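# Slide three sleeves onto separate pins, band down

## Task

Three sleeves will be delivered. Fit each sleeve over a different pin with its coloured band at the bottom, then press it down until it rests on the table. A sleeve that lands on a pin's rim and slides down from there may not count.

## Robot and tools

Robot: two arms, left_arm (base near y +0.339 m) and right_arm (base near y -0.422 m), each ending in a five-fingered hand; left_arm has a left hand, the mirror of the right. Scene frame: origin at table height midway between the nominal bases, +x out over the table, +y toward left_arm, +z up. Camera image sides do not match arm names.

Hand point: a spot fixed to the palm, 0.15 m out from the wrist flange along the fingers and 0.05 m in front of the palm. Its +z runs along straight fingers, +y out of the palm, +x across the palm away from the thumb on the right hand (toward the thumb on the left hand). Straight fingertips sit about 0.06 m beyond the point along +z and 0.06 m behind it along -y. A bracket on the little-finger side of the wrist can strike things, and with fingers level the wrist can hang lower than the hand and reach the table first.

One row = 28 numbers, all in [-1, 1], always for both arms: left dx, dy, dz, rx, ry, rz, then left thumb_turn, thumb_bend, index, middle, ring, little, force_limit, speed; then the same 14 for the right arm. The six pose numbers are an offset, not a pose: measured from that arm's Hand target as it stands when the action or move begins, along the Hand target's own axes. 1.0 equals 0.6 m of travel or 180 degrees of turn; rx, ry, rz form one rotation vector. Six zeros re-request the current Hand target. Commanded orientation is clipped to within 32 degrees of the measured one per control step.

Hand motor numbers are absolute targets: -1 open (thumb beside palm, straight; fingers straight), +1 closed (thumb across the palm, fully bent; fingers curled). force_limit maps -1..+1 to roughly 0..10 N at the fingertip (0..15 N for the two thumb motors); speed rises from nearly zero at -1 to full at +0.48 and above. For a soft grip close at speed -0.94 or less. Hands have no 'no change' value: to keep a hand as it is, resend the eight numbers of its last executed row (before any row, use hand_measured plus hand_force_limit and hand_speed). A grip around something 0.035-0.065 m thick needs the thumb turned to +1 in front of the palm. Useful shape: thumb_turn +1, thumb_bend -0.65, fingers -1 is the open pre-grasp; raising index/middle toward +0.5 closes the pinch.

execute_actions(actions, cameras): actions is a list of up to 15 actions; each action is up to 15 rows, one per 1/30 s step, and a short action repeats its last row. Every row in an action is counted from the same start pose. Repeating an offset in a new action moves further. An empty list returns camera images; otherwise name cameras (cam_head_left, cam_head_right, cam_high, cam_low, cam_left_wrist, cam_right_wrist, or "all").

move(target, speed, blend, stop_force, zero, blocking, cameras): drives each hand point in a straight line to target, a 28-number row or a list of up to 15 rows, every row an offset from the same starting Hand targets (not chained). speed is m/s, 0.002-3.6, default 0.25 (turns up to twice that in rad/s), one value or one per target. blend (m) rounds corners in a list; 0 stops at each. stop_force (N, 3-120, shared by both arms) ends an arm's path when its wrist sensor feels that much push against the travel; the arm then backs off slightly but still presses. Not reliable while the hand rotates, and light loose parts may slide unnoticed. Omit it when pulling away from something you press on. zero (default true) re-zeros the sensor before the move. blocking=false returns early (not allowed with stop_force). Moves ignore obstacles and the other arm; a move lasts at most 10 s. Avoid paths passing close to an arm's own base.

wait(seconds 0-10) lets time run with commands held. stop brakes a running move. zoom_image(camera, region [x0,y0,x1,y1], at most 504x504 px) enlarges part of the latest image of a camera. show_instructions shows the reference images. zero_wrist_force(arm) re-zeros that arm's force sensor. finished_scene ends the scene permanently; the sleeves must stay seated without the robot.

Results: per arm, end_effector_position (m) and quat_wxyz in the scene frame, velocities, Hand target (the pose later offsets start from; the hand often rests a bit short of it, so send the missing distance), Joint positions and torques, Wrist force/torque in the hand's own axes plus the peak since last shown, and hand_measured, hand_stopped_by (moving, target, force, stalled, fault) and hand_load_n, all in the six-motor order. A grip lost shows as hand_load_n near 0. A move adds a 'move:' line: done, off_target, moving, held or fault, and limits such as paced or held; done does not prove there was no contact. MOTOR HOT warns of heating; at 85 °C the arm brakes for 30-60 s.

Avoid: contact torque at joint limits or about 150 N outside force (10 s arm stop); pushing stiffly past a firm contact; fast impacts; any arm-to-arm collision or one hand closing on the other's fingers; dropping sleeves or releasing them while moving; letting anything leave the table; long holds with stretched arms. When seating a sleeve, align it over the pin, lower slowly with a modest stop_force, and press gently to the table.

Each tool is called after "Call:" in YAML: its name, and indented under it one key for each argument.

Reference images:

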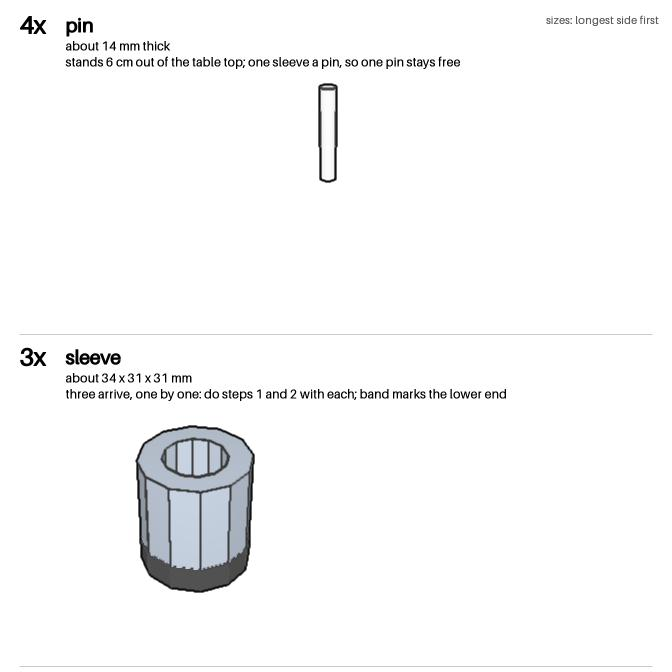

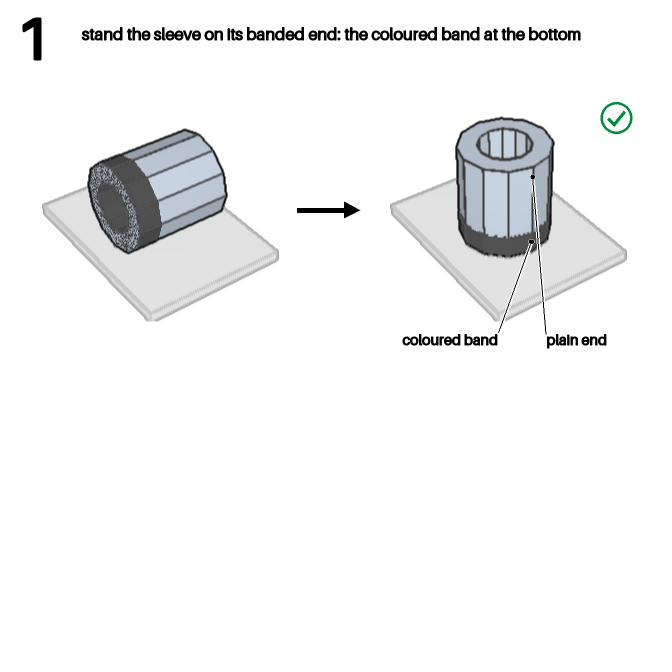

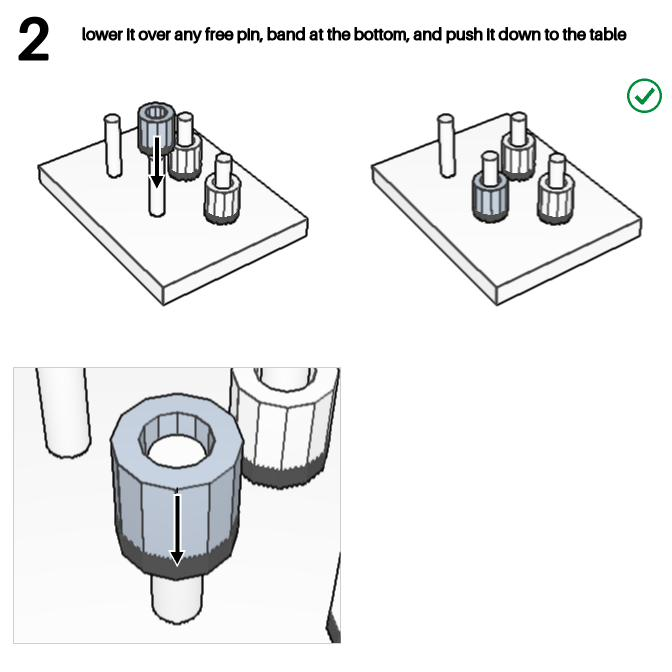

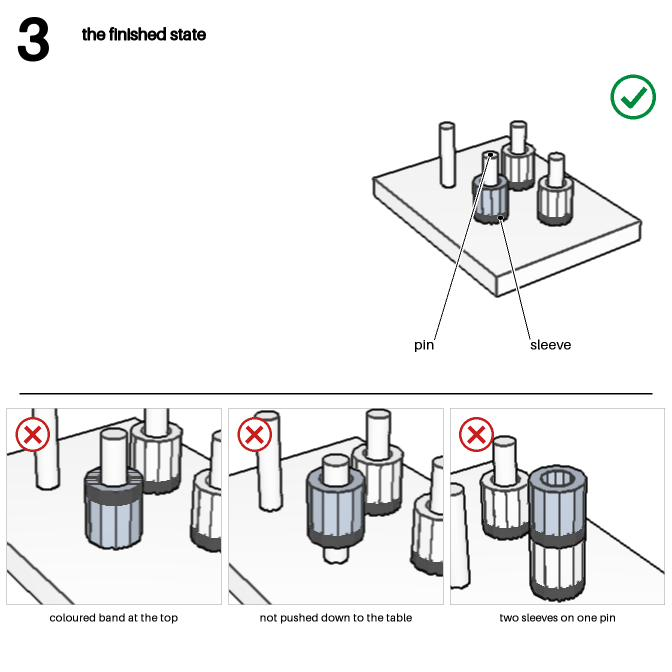

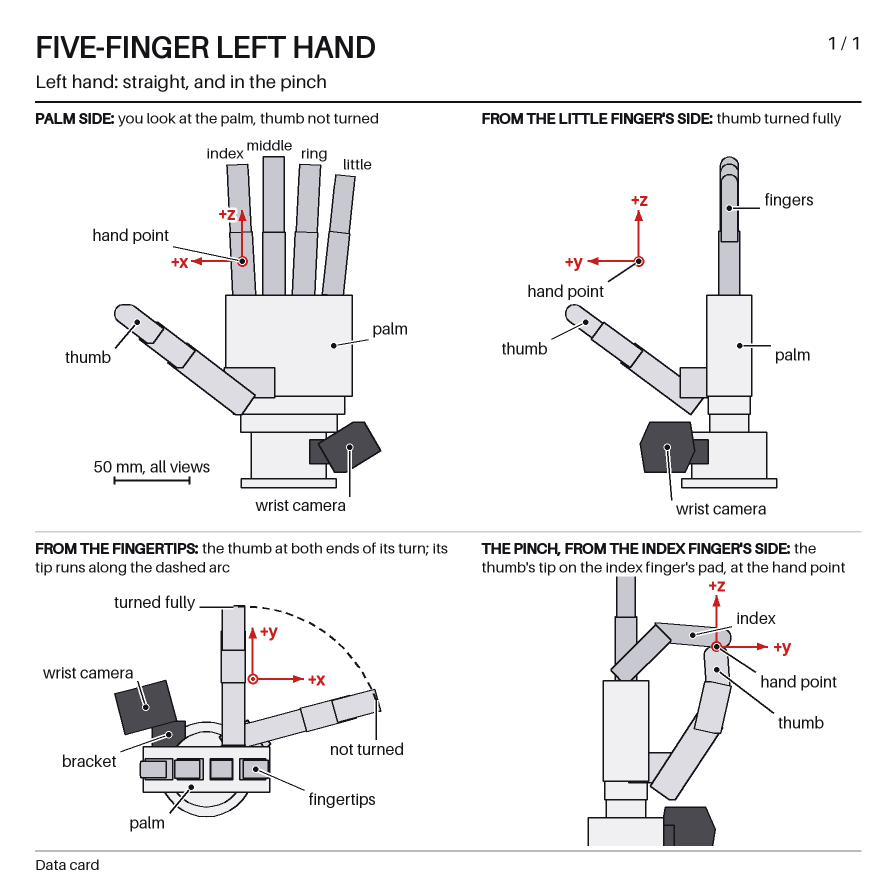

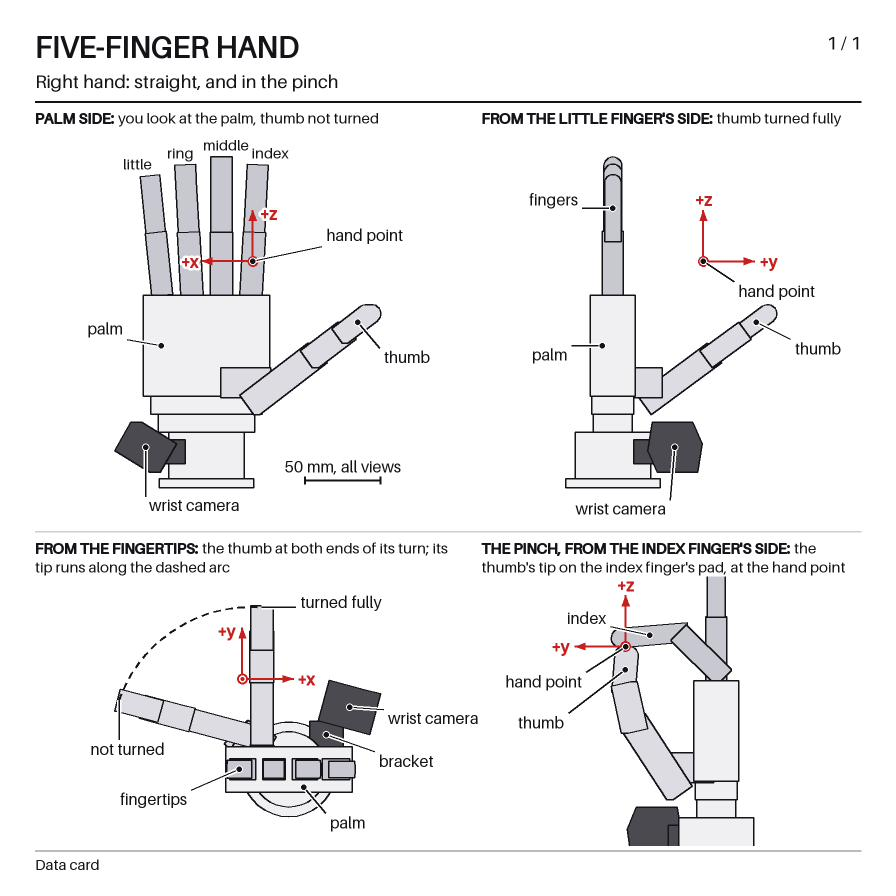

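## Session

Call:
execute_actions:
  actions: []

Scene clock: 0.00 s.
left_arm: end_effector_position=(+0.3795, +0.2717, +0.3260) hand_measured=(-1.000, -1.000, -1.000, -1.000, -1.000, -1.000) hand_load_n=(+0.0, +0.0, +0.0, +0.0, +0.0, +0.0) hand_stopped_by=(target, target, target, target, target, target) hand_force_limit=0.00 hand_speed=-0.80 end_effector_quat_wxyz=(-0.049, +0.798, -0.597, -0.072) | right_arm: end_effector_position=(+0.5651, -0.2131, +0.3767) hand_measured=(-1.000, -1.000, -1.000, -1.000, -1.000, -1.000) hand_load_n=(+0.0, +0.0, +0.0, +0.0, +0.0, +0.0) hand_stopped_by=(target, target, target, target, target, target) hand_force_limit=0.00 hand_speed=-0.80 end_effector_quat_wxyz=(+0.209, -0.063, +0.976, +0.018)
Joint positions: left_arm=[3.328 -1.923 -1.185 1.508 -1.743 3.011] | right_arm=[-0.012 -1.041 0.776 1.418 1.507 -1.692]
Joint velocities: within noise
Joint torques (N m): no reading
Motor temperatures (°C): left_arm=[29 37 44 36 41 33] | right_arm=[33 26 33 38 42 37]
Wrist force (N): no reading
Wrist torque (N m): no reading
Wrist force, peak (N): no reading
Hand target: left_arm +0.3795, +0.2717, +0.3260; -0.049, +0.798, -0.597, -0.072 | right_arm +0.5651, -0.2131, +0.3767; +0.209, -0.063, +0.976, +0.018

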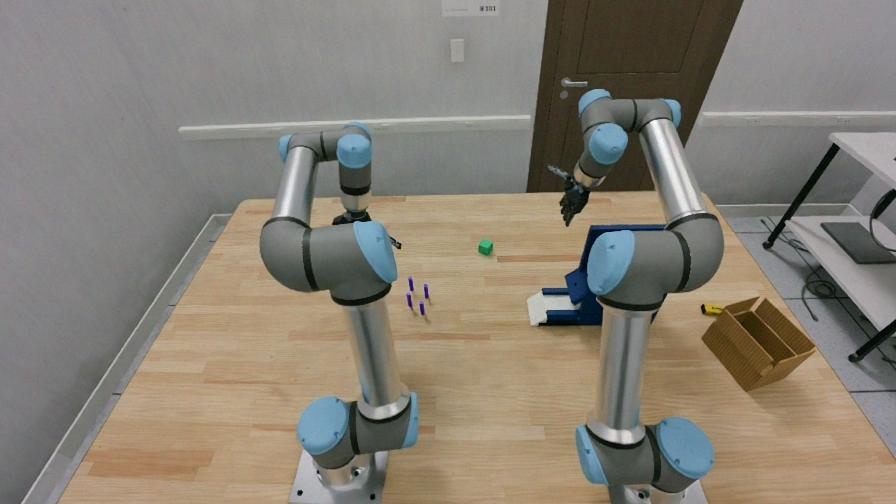

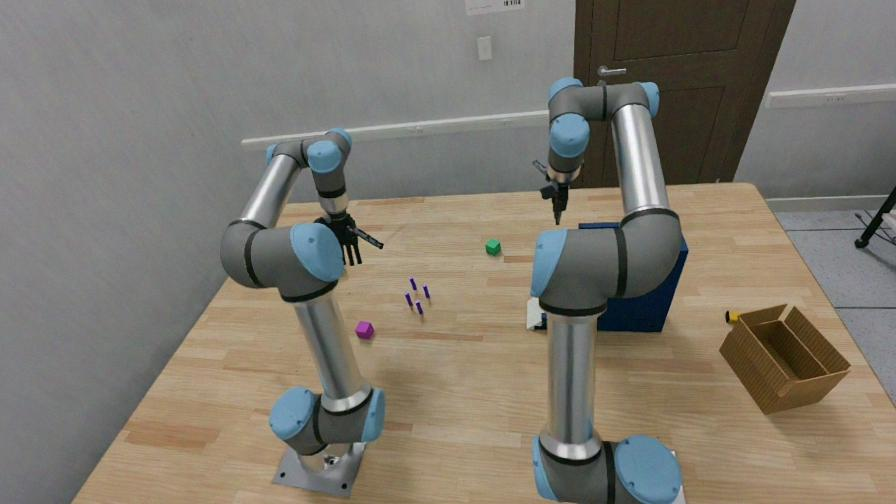

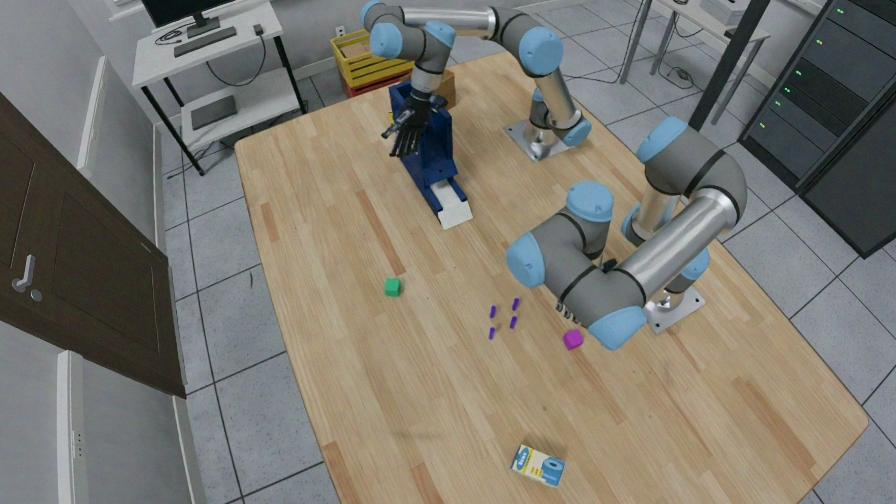

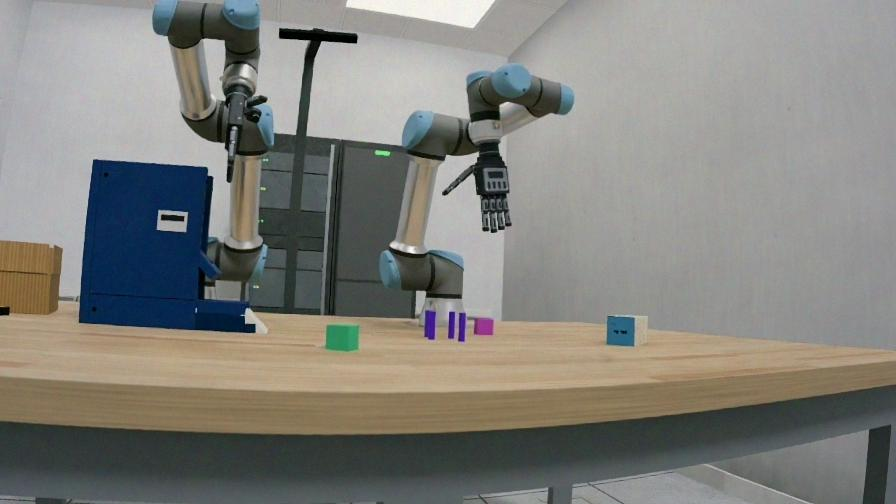

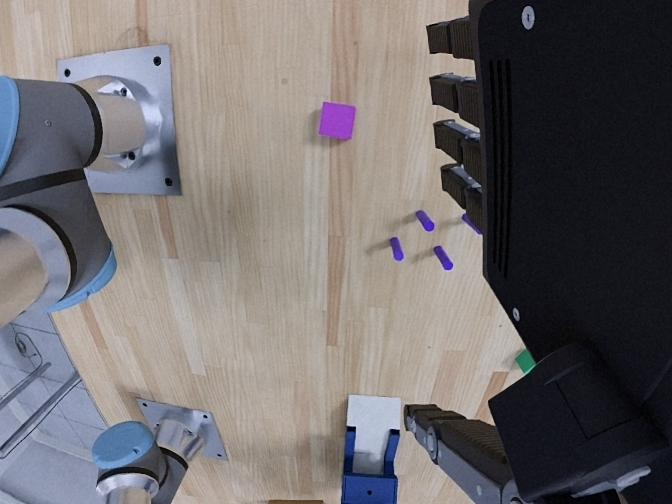

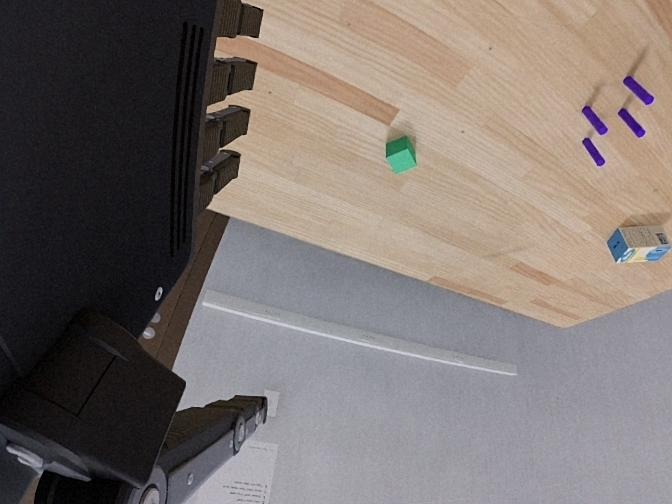

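Call:
zoom_image:
  camera: "cam_high"
  region: [340, 160, 620, 370]

Call:
zoom_image:
  camera: "cam_left_wrist"
  region: [300, 80, 560, 504]

Call:
zoom_image:
  camera: "cam_low"
  region: [60, 140, 360, 370]

Call:
zoom_image:
  camera: "cam_head_left"
  region: [400, 200, 680, 360]

Scaled by 1.800 from the camera's 896x504 image, which has a finer 1280x720 frame.

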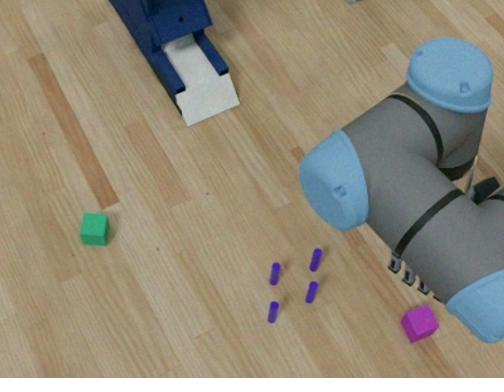

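Scaled by 1.189 from the camera's 672x504 image, which has a finer 960x720 frame.

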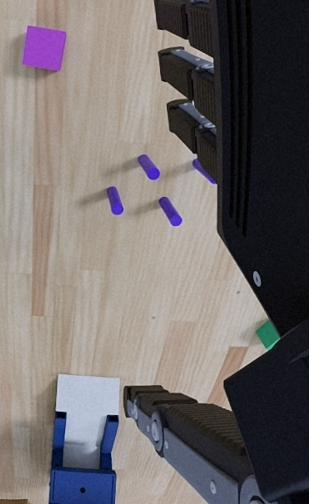

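Scaled by 1.680 from the camera's 896x504 image, which has a finer 1280x720 frame.

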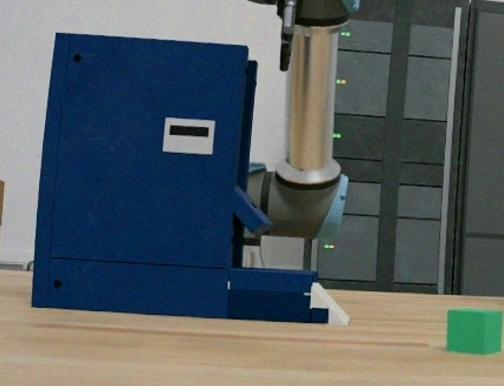

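Scaled by 1.800 from the camera's 896x504 image, which has a finer 1280x720 frame.

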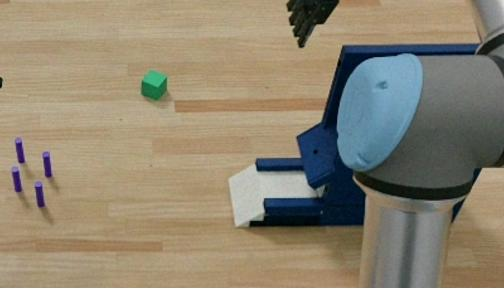

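Call:
wait:
  seconds: 1
  cameras: ["cam_high", "cam_head_right", "cam_right_wrist"]

Scene clock: 21.53 s.
left_arm: end_effector_position=(+0.3795, +0.2717, +0.3260) hand_measured=(-1.000, -1.000, -1.000, -1.000, -1.000, -1.000) hand_load_n=(+0.0, +0.0, +0.0, +0.0, +0.0, +0.0) hand_stopped_by=(target, target, target, target, target, target) hand_force_limit=0.00 hand_speed=-0.80 end_effector_quat_wxyz=(-0.049, +0.798, -0.597, -0.072) | right_arm: end_effector_position=(+0.5651, -0.2131, +0.3767) hand_measured=(-1.000, -1.000, -1.000, -1.000, -1.000, -1.000) hand_load_n=(+0.5, +0.0, +0.0, +0.0, +0.0, +0.0) hand_stopped_by=(target, target, target, target, target, target) hand_force_limit=0.00 hand_speed=-0.80 end_effector_quat_wxyz=(+0.209, -0.063, +0.976, +0.018)
Joint positions: left_arm=[3.328 -1.923 -1.185 1.508 -1.743 3.011] | right_arm=[-0.012 -1.041 0.776 1.418 1.507 -1.692]
Joint torques (N m): left_arm=[0.61 35.95 19.17 -3.03 -0.55 0.02] | right_arm=[-0.28 -43.07 -20.14 1.78 -0.35 0.16]
Wrist force (N): left_arm=[-0.2 0.0 0.2] | right_arm=[0.0 -0.2 0.1]
Wrist torque (N m): left_arm=[0.00 0.03 -0.02] | right_arm=[-0.02 0.01 -0.01]
Wrist force, peak (N): left_arm=[-0.2 -0.2 0.5] | right_arm=[-0.3 -0.3 -0.4]
Hand target: left_arm +0.3795, +0.2717, +0.3260; -0.049, +0.798, -0.597, -0.072 | right_arm +0.5651, -0.2131, +0.3767; +0.209, -0.063, +0.976, +0.018
wait: 1.00 s; at rest from the start
Images, in order (width x height): cam_head_right 896x504, cam_high 896x504, cam_right_wrist 672x504.

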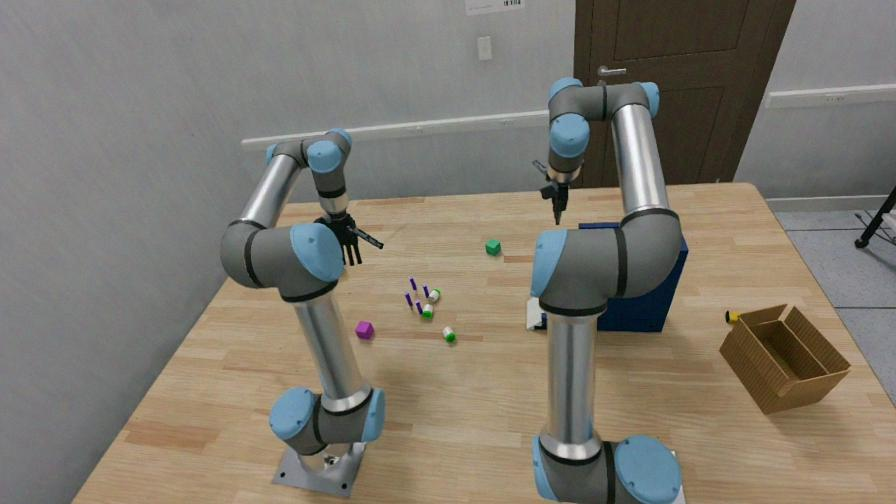

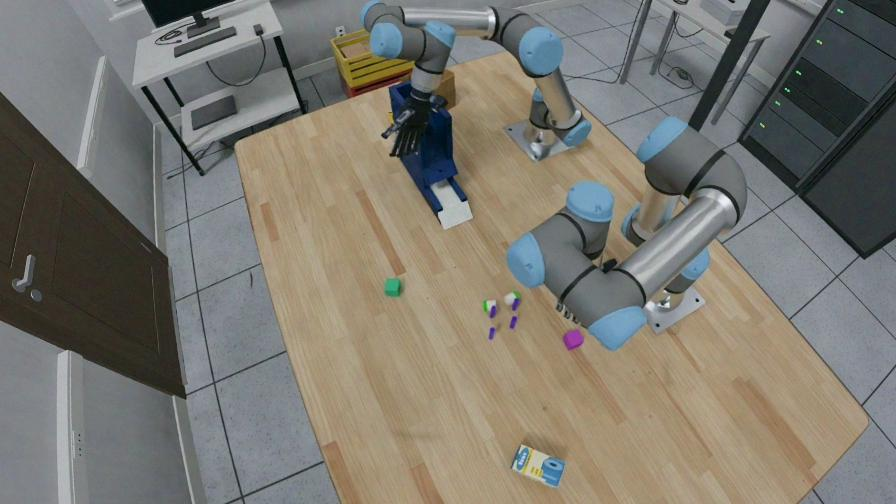

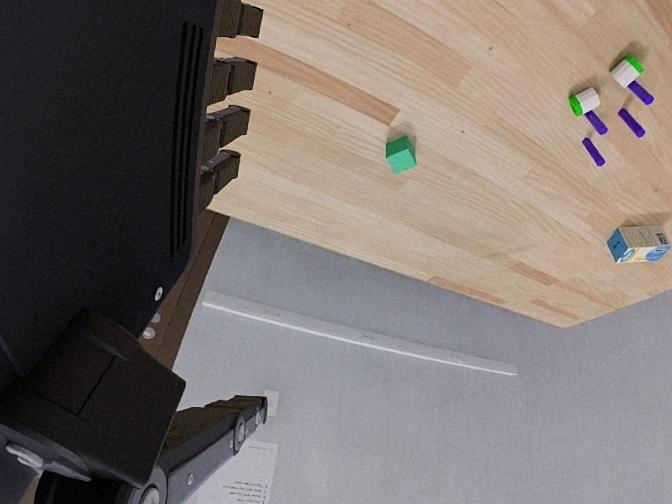

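Call:
execute_actions:
  actions: []

Call:
zoom_image:
  camera: "cam_left_wrist"
  region: [280, 100, 500, 300]

Call:
zoom_image:
  camera: "cam_high"
  region: [450, 260, 600, 370]

Call:
zoom_image:
  camera: "cam_head_right"
  region: [370, 250, 500, 350]

Call:
zoom_image:
  camera: "cam_right_wrist"
  region: [540, 30, 672, 180]

Call:
zoom_image:
  camera: "cam_low"
  region: [400, 280, 520, 360]

Scene clock: 23.93 s.
left_arm: end_effector_position=(+0.3795, +0.2717, +0.3260) hand_measured=(-1.000, -1.000, -1.000, -1.000, -1.000, -1.000) hand_load_n=(+0.0, +0.0, +0.0, +0.0, +0.0, +0.0) hand_stopped_by=(target, target, target, target, target, target) hand_force_limit=0.00 hand_speed=-0.80 end_effector_quat_wxyz=(-0.049, +0.798, -0.597, -0.072) | right_arm: end_effector_position=(+0.5651, -0.2131, +0.3767) hand_measured=(-1.000, -1.000, -1.000, -1.000, -1.000, -1.000) hand_load_n=(+0.0, -0.5, -0.5, +0.0, +0.0, +0.0) hand_stopped_by=(target, target, target, target, target, target) hand_force_limit=0.00 hand_speed=-0.80 end_effector_quat_wxyz=(+0.209, -0.063, +0.976, +0.018)
Joint positions: left_arm=[3.328 -1.923 -1.185 1.508 -1.743 3.011] | right_arm=[-0.012 -1.041 0.776 1.418 1.507 -1.692]
Joint velocities: within noise
Joint torques (N m): left_arm=[-0.56 35.86 17.66 -2.99 -0.32 0.16] | right_arm=[-1.15 -43.05 -19.66 1.88 -0.44 0.14]
Motor temperatures (°C): left_arm=[29 37 44 36 41 33] | right_arm=[33 26 33 38 42 36]
Wrist force (N): left_arm=[0.0 0.1 0.4] | right_arm=[-0.2 -0.2 -0.1]
Wrist torque (N m): left_arm=[-0.02 0.01 0.00] | right_arm=[-0.02 0.04 -0.02]
Wrist force, peak (N): left_arm=[-0.2 0.0 0.5] | right_arm=[-0.3 -0.3 -0.3]
Hand target: left_arm +0.3795, +0.2717, +0.3260; -0.049, +0.798, -0.597, -0.072 | right_arm +0.5651, -0.2131, +0.3767; +0.209, -0.063, +0.976, +0.018

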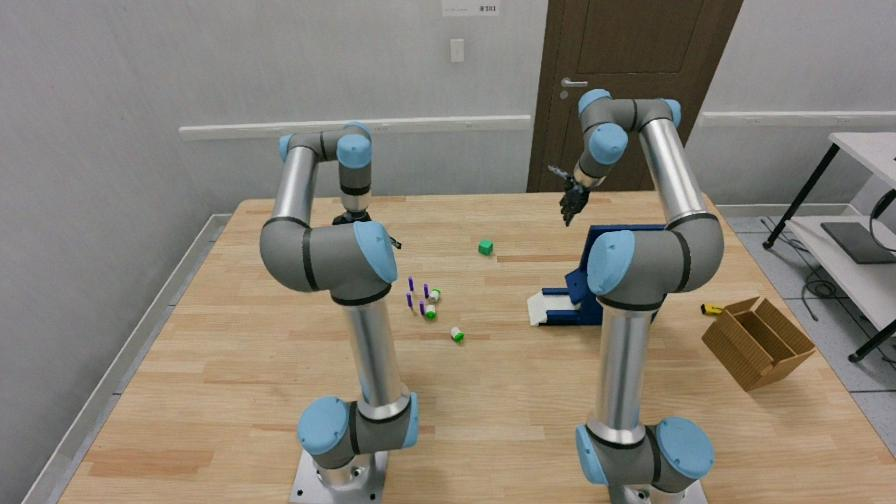

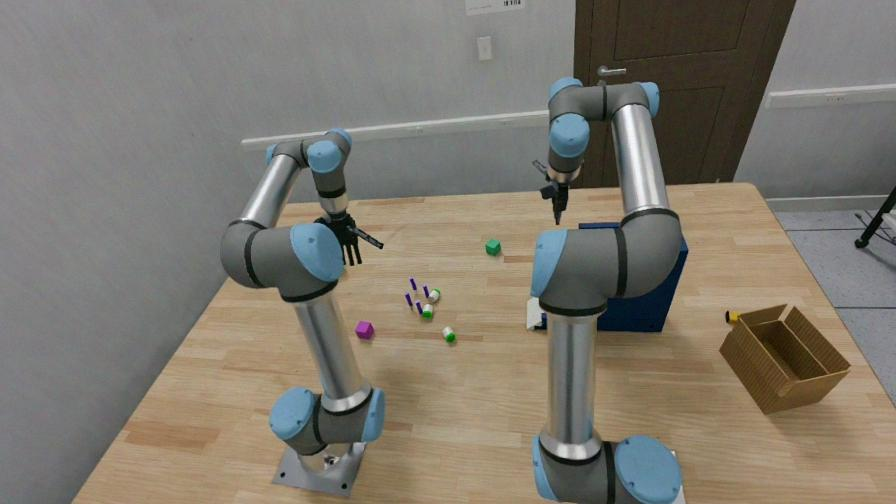

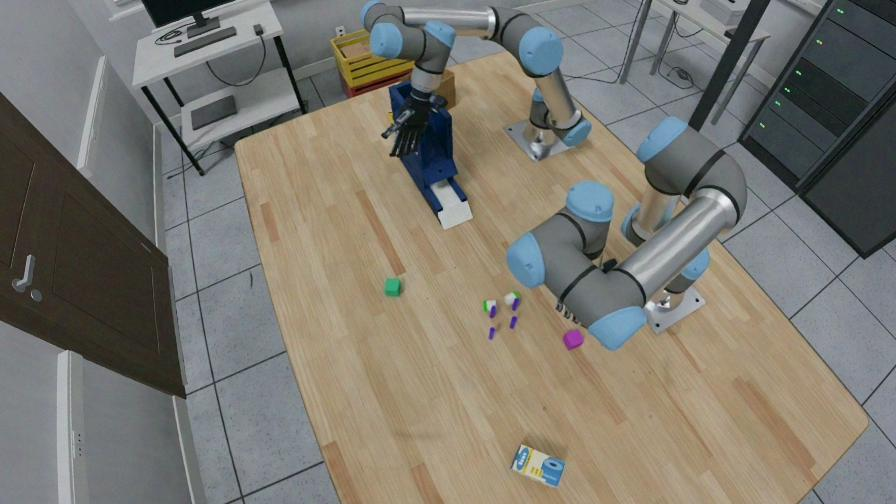

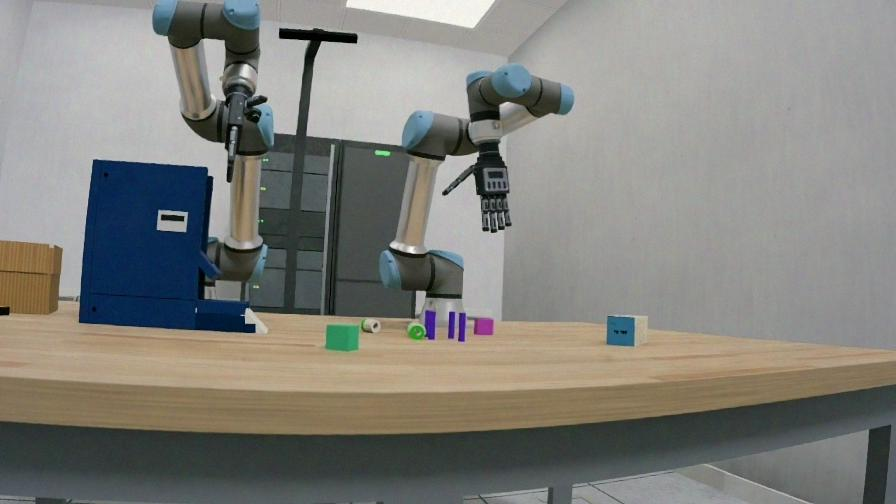

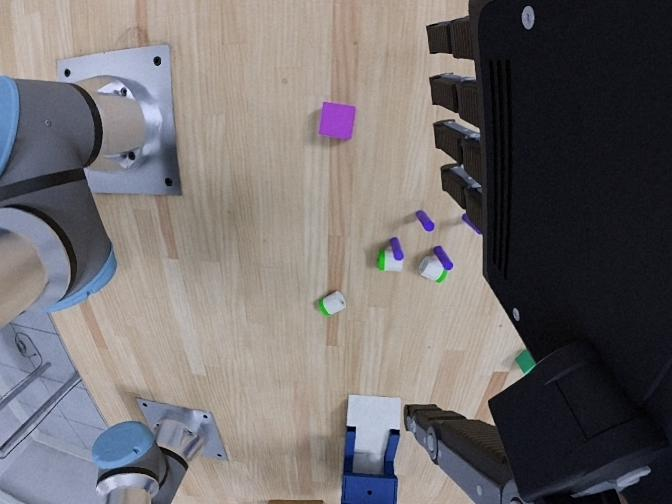

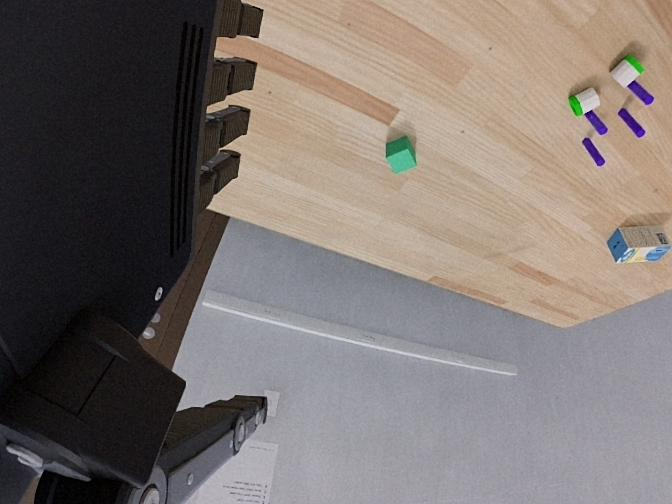

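Scaled by 2.291 from the camera's 672x504 image, which has a finer 960x720 frame.

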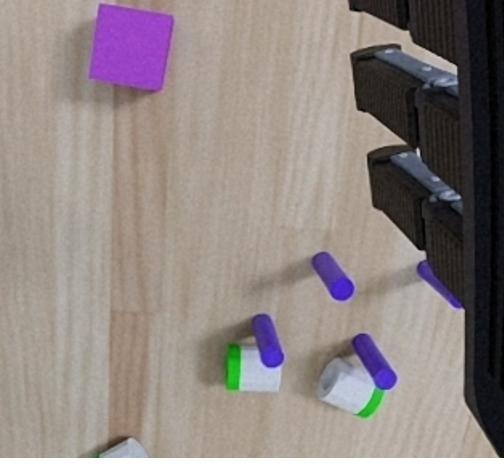

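Scaled by 3.360 from the camera's 896x504 image, which has a finer 1280x720 frame.

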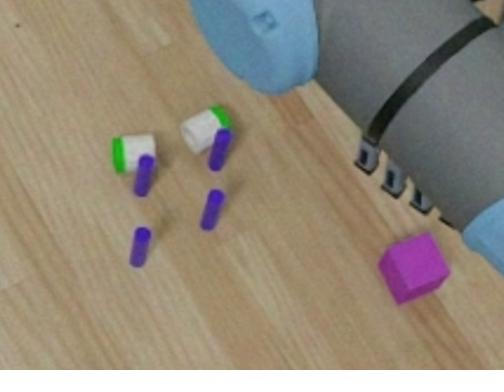

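Scaled by 3.877 from the camera's 896x504 image, which has a finer 1280x720 frame.

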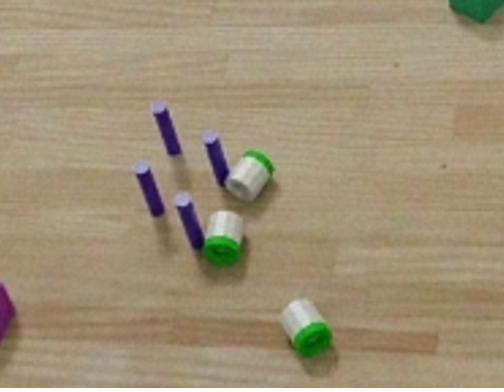

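Scaled by 3.360 from the camera's 672x504 image, which has a finer 960x720 frame.

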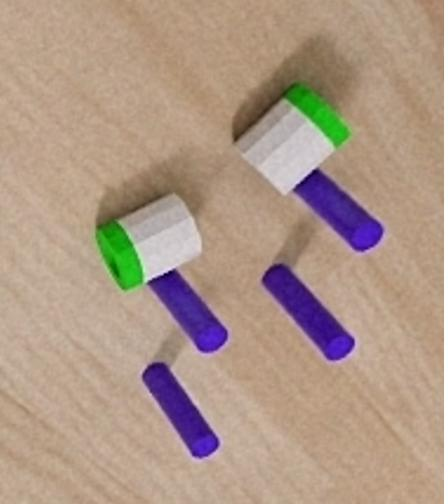

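Scaled by 4.200 from the camera's 896x504 image, which has a finer 1280x720 frame.

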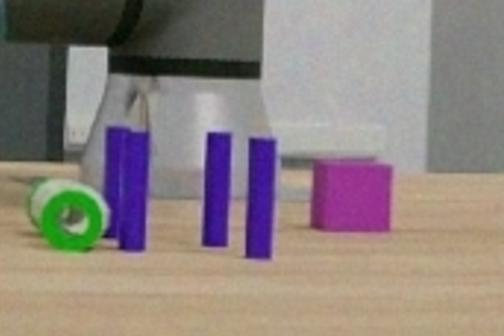

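Call:
move:
  target: [0.381, 0.1792, 0.148, 0.1803, 0.3126, 0.293, 1, -0.7, -0.4, -0.4, 1, 1, 0.0, 0.3, 0,0,0,0,0,0,-1,-1,-1,-1,-1,-1,0.0,-0.8]
  cameras: ["all"]

Scene clock: 161.67 s.
left_arm: end_effector_position=(+0.3347, +0.0398, +0.1996) hand_measured=(+1.000, -0.700, -0.400, -0.400, +1.000, +1.000) hand_load_n=(+0.0, +0.0, +0.0, +0.0, +0.0, +0.0) hand_stopped_by=(target, target, target, target, target, target) hand_force_limit=0.00 hand_speed=0.30 end_effector_quat_wxyz=(-0.055, -0.363, +0.821, -0.438) | right_arm: end_effector_position=(+0.5651, -0.2131, +0.3767) hand_measured=(-1.000, -1.000, -1.000, -1.000, -1.000, -1.000) hand_load_n=(+0.0, +0.0, +0.0, +0.0, +0.0, +0.0) hand_stopped_by=(target, target, target, target, target, target) hand_force_limit=0.00 hand_speed=-0.80 end_effector_quat_wxyz=(+0.209, -0.063, +0.976, +0.018)
Joint positions: left_arm=[3.225 -1.774 -1.814 2.311 -0.692 3.796] | right_arm=[-0.012 -1.041 0.776 1.418 1.507 -1.692]
Joint torques (N m): left_arm=[7.87 36.67 28.25 -3.78 2.26 -0.55] | right_arm=[-0.08 -51.54 -25.21 3.31 -2.25 0.68]
Wrist force (N): left_arm=[2.3 -2.2 1.8] | right_arm=[0.1 -0.1 -0.2]
Wrist torque (N m): left_arm=[-0.19 -0.05 0.31] | right_arm=[0.00 0.00 0.00]
Wrist force, peak (N): left_arm=[2.6 -2.1 2.6] | right_arm=[-0.5 -0.1 -0.5]
Hand target: left_arm +0.3348, +0.0398, +0.1997; -0.055, -0.363, +0.821, -0.438 | right_arm +0.5651, -0.2131, +0.3767; +0.209, -0.063, +0.976, +0.018
Off the commanded pose: left_arm 0.000 m, 0 deg | right_arm 0.000 m, 0 deg.
move: done

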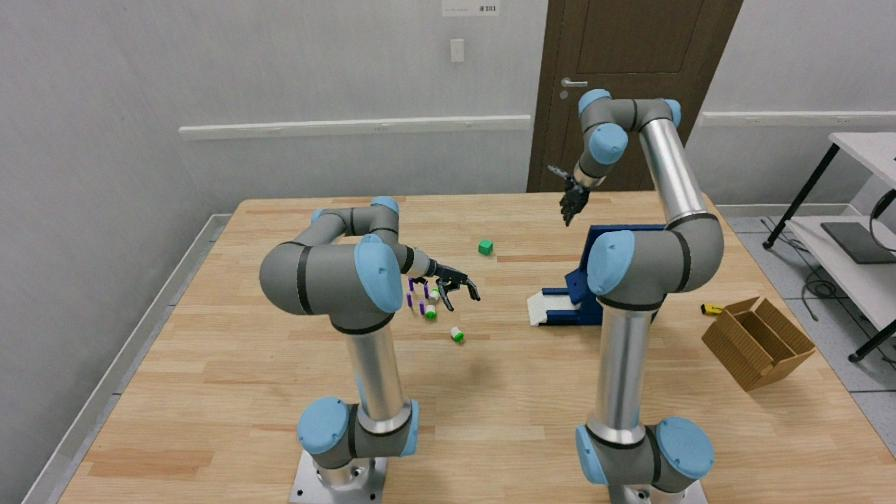

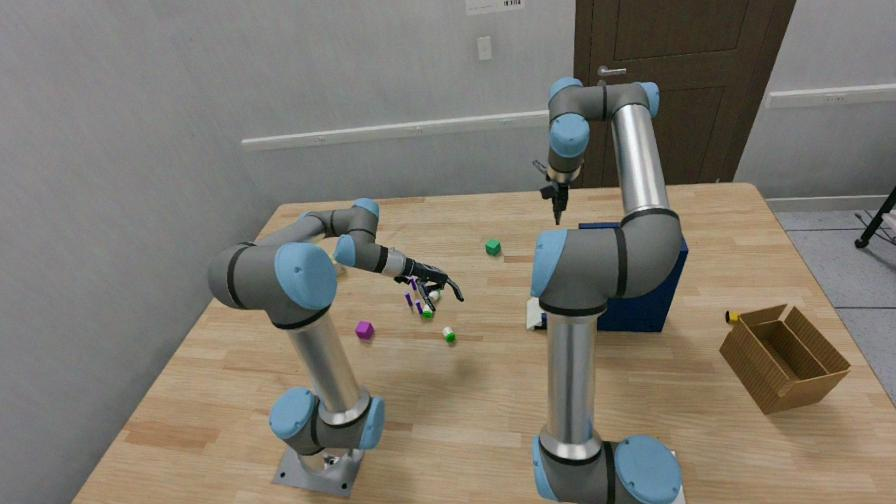

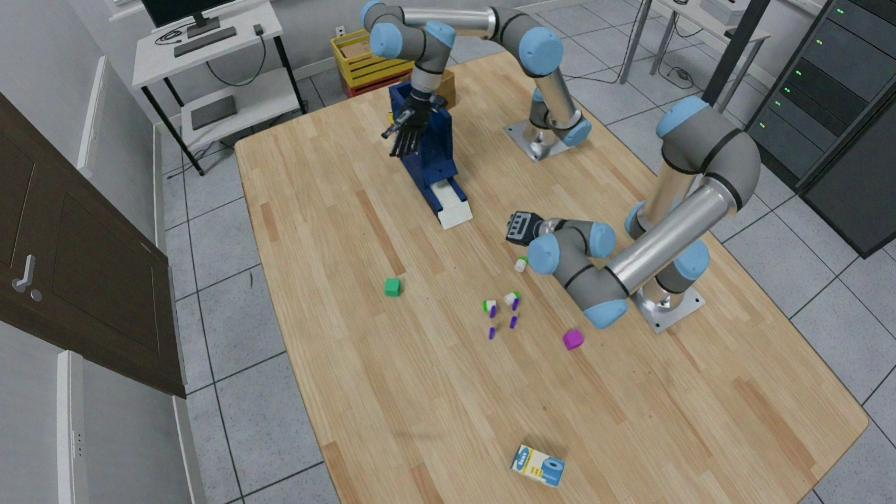

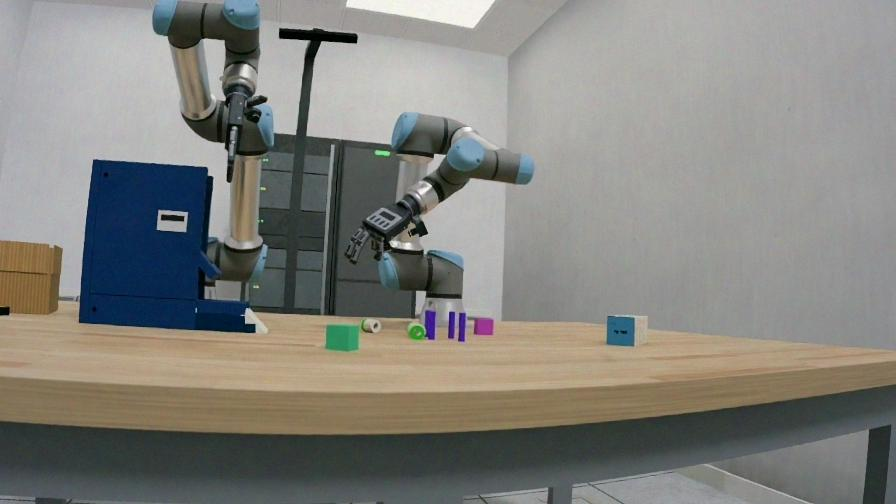

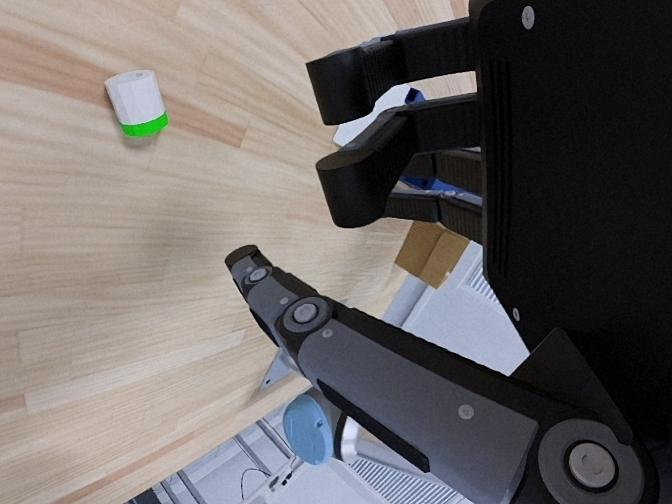

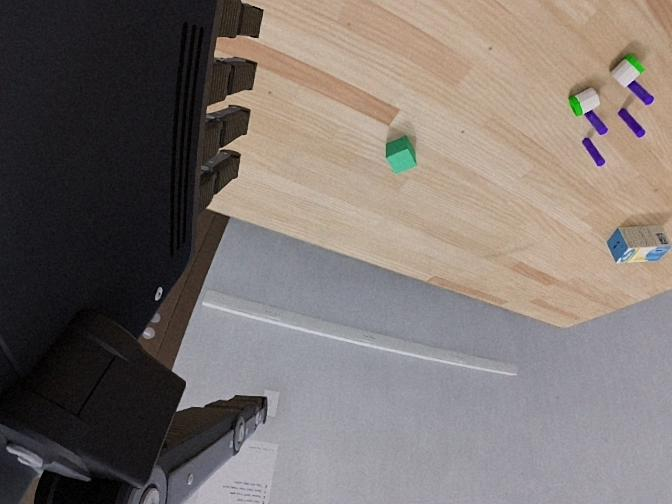

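Call:
zoom_image:
  camera: "cam_left_wrist"
  region: [80, 40, 220, 160]

Call:
zoom_image:
  camera: "cam_left_wrist"
  region: [220, 0, 520, 300]

Scaled by 3.600 from the camera's 672x504 image, which has a finer 960x720 frame.

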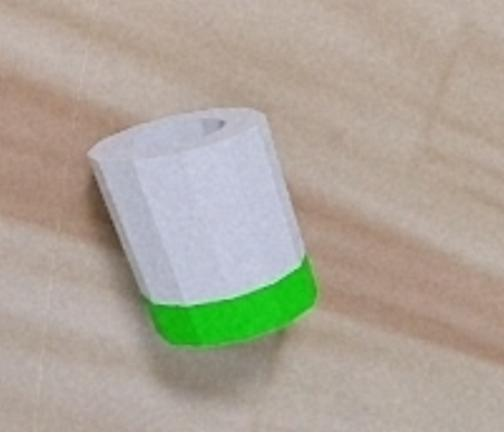

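Scaled by 1.680 from the camera's 672x504 image, which has a finer 960x720 frame.

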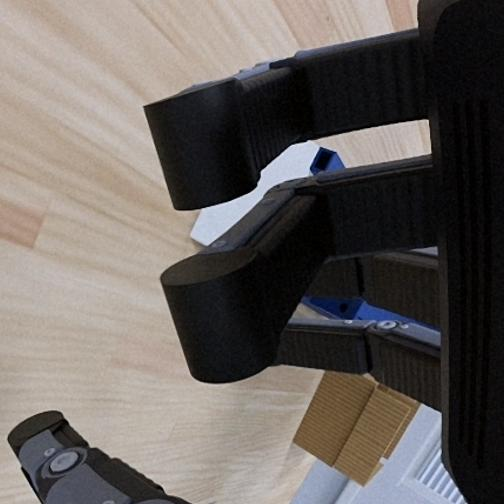

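Call:
move:
  target: [0,0,0,0,0,0, 1, -0.7, -0.4, -0.4, -1, -1, 0.0, 0.3, 0,0,0,0,0,0,-1,-1,-1,-1,-1,-1,0.0,-0.8]
  cameras: ["cam_left_wrist"]

Call:
zoom_image:
  camera: "cam_left_wrist"
  region: [220, 0, 520, 300]

Scene clock: 181.43 s.
left_arm: end_effector_position=(+0.3348, +0.0398, +0.1997) hand_measured=(+1.000, -0.700, -0.400, -0.400, -1.000, -1.000) hand_load_n=(+0.0, +0.0, +0.0, +0.0, +0.0, +0.0) hand_stopped_by=(target, target, target, target, target, target) hand_force_limit=0.00 hand_speed=0.30 end_effector_quat_wxyz=(-0.055, -0.363, +0.821, -0.438) | right_arm: end_effector_position=(+0.5651, -0.2131, +0.3767) hand_measured=(-1.000, -1.000, -1.000, -1.000, -1.000, -1.000) hand_load_n=(+0.0, +0.0, +0.0, +0.0, +0.0, +0.0) hand_stopped_by=(target, target, target, target, target, target) hand_force_limit=0.00 hand_speed=-0.80 end_effector_quat_wxyz=(+0.209, -0.063, +0.976, +0.018)
Joint positions: left_arm=[3.225 -1.773 -1.814 2.312 -0.692 3.796] | right_arm=[-0.012 -1.041 0.776 1.418 1.507 -1.692]
Joint torques (N m): left_arm=[8.31 37.84 27.57 0.36 2.55 1.77] | right_arm=[-0.63 -51.47 -25.43 3.25 -2.56 0.69]
Wrist force (N): left_arm=[2.5 -2.1 2.2] | right_arm=[-0.2 -0.1 -0.2]
Wrist torque (N m): left_arm=[-0.21 -0.08 0.32] | right_arm=[0.01 0.04 -0.01]
Wrist force, peak (N): left_arm=[2.5 -2.3 2.2] | right_arm=[-0.3 -0.1 -0.6]
Hand target: left_arm +0.3348, +0.0398, +0.1997; -0.055, -0.363, +0.821, -0.438 | right_arm +0.5651, -0.2131, +0.3767; +0.209, -0.063, +0.976, +0.018
Off the commanded pose: left_arm 0.000 m, 0 deg | right_arm 0.000 m, 0 deg.
move: done
Images, in order (width x height): cam_left_wrist 672x504.

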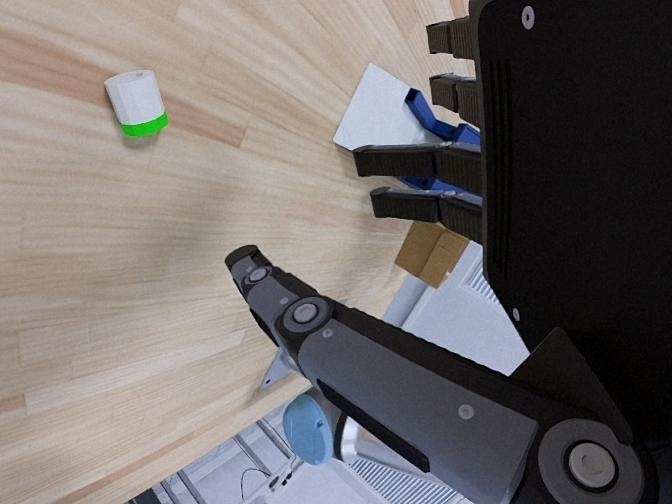

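Scaled by 1.680 from the camera's 672x504 image, which has a finer 960x720 frame.

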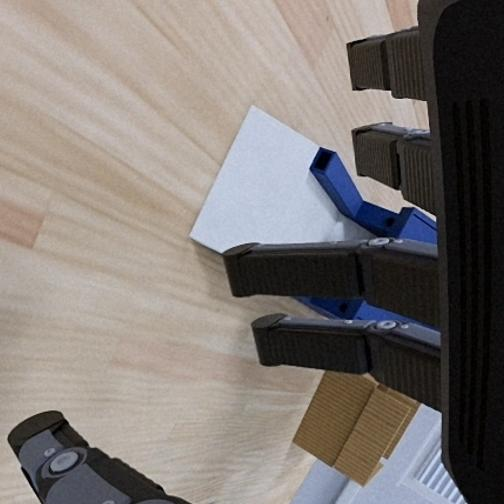

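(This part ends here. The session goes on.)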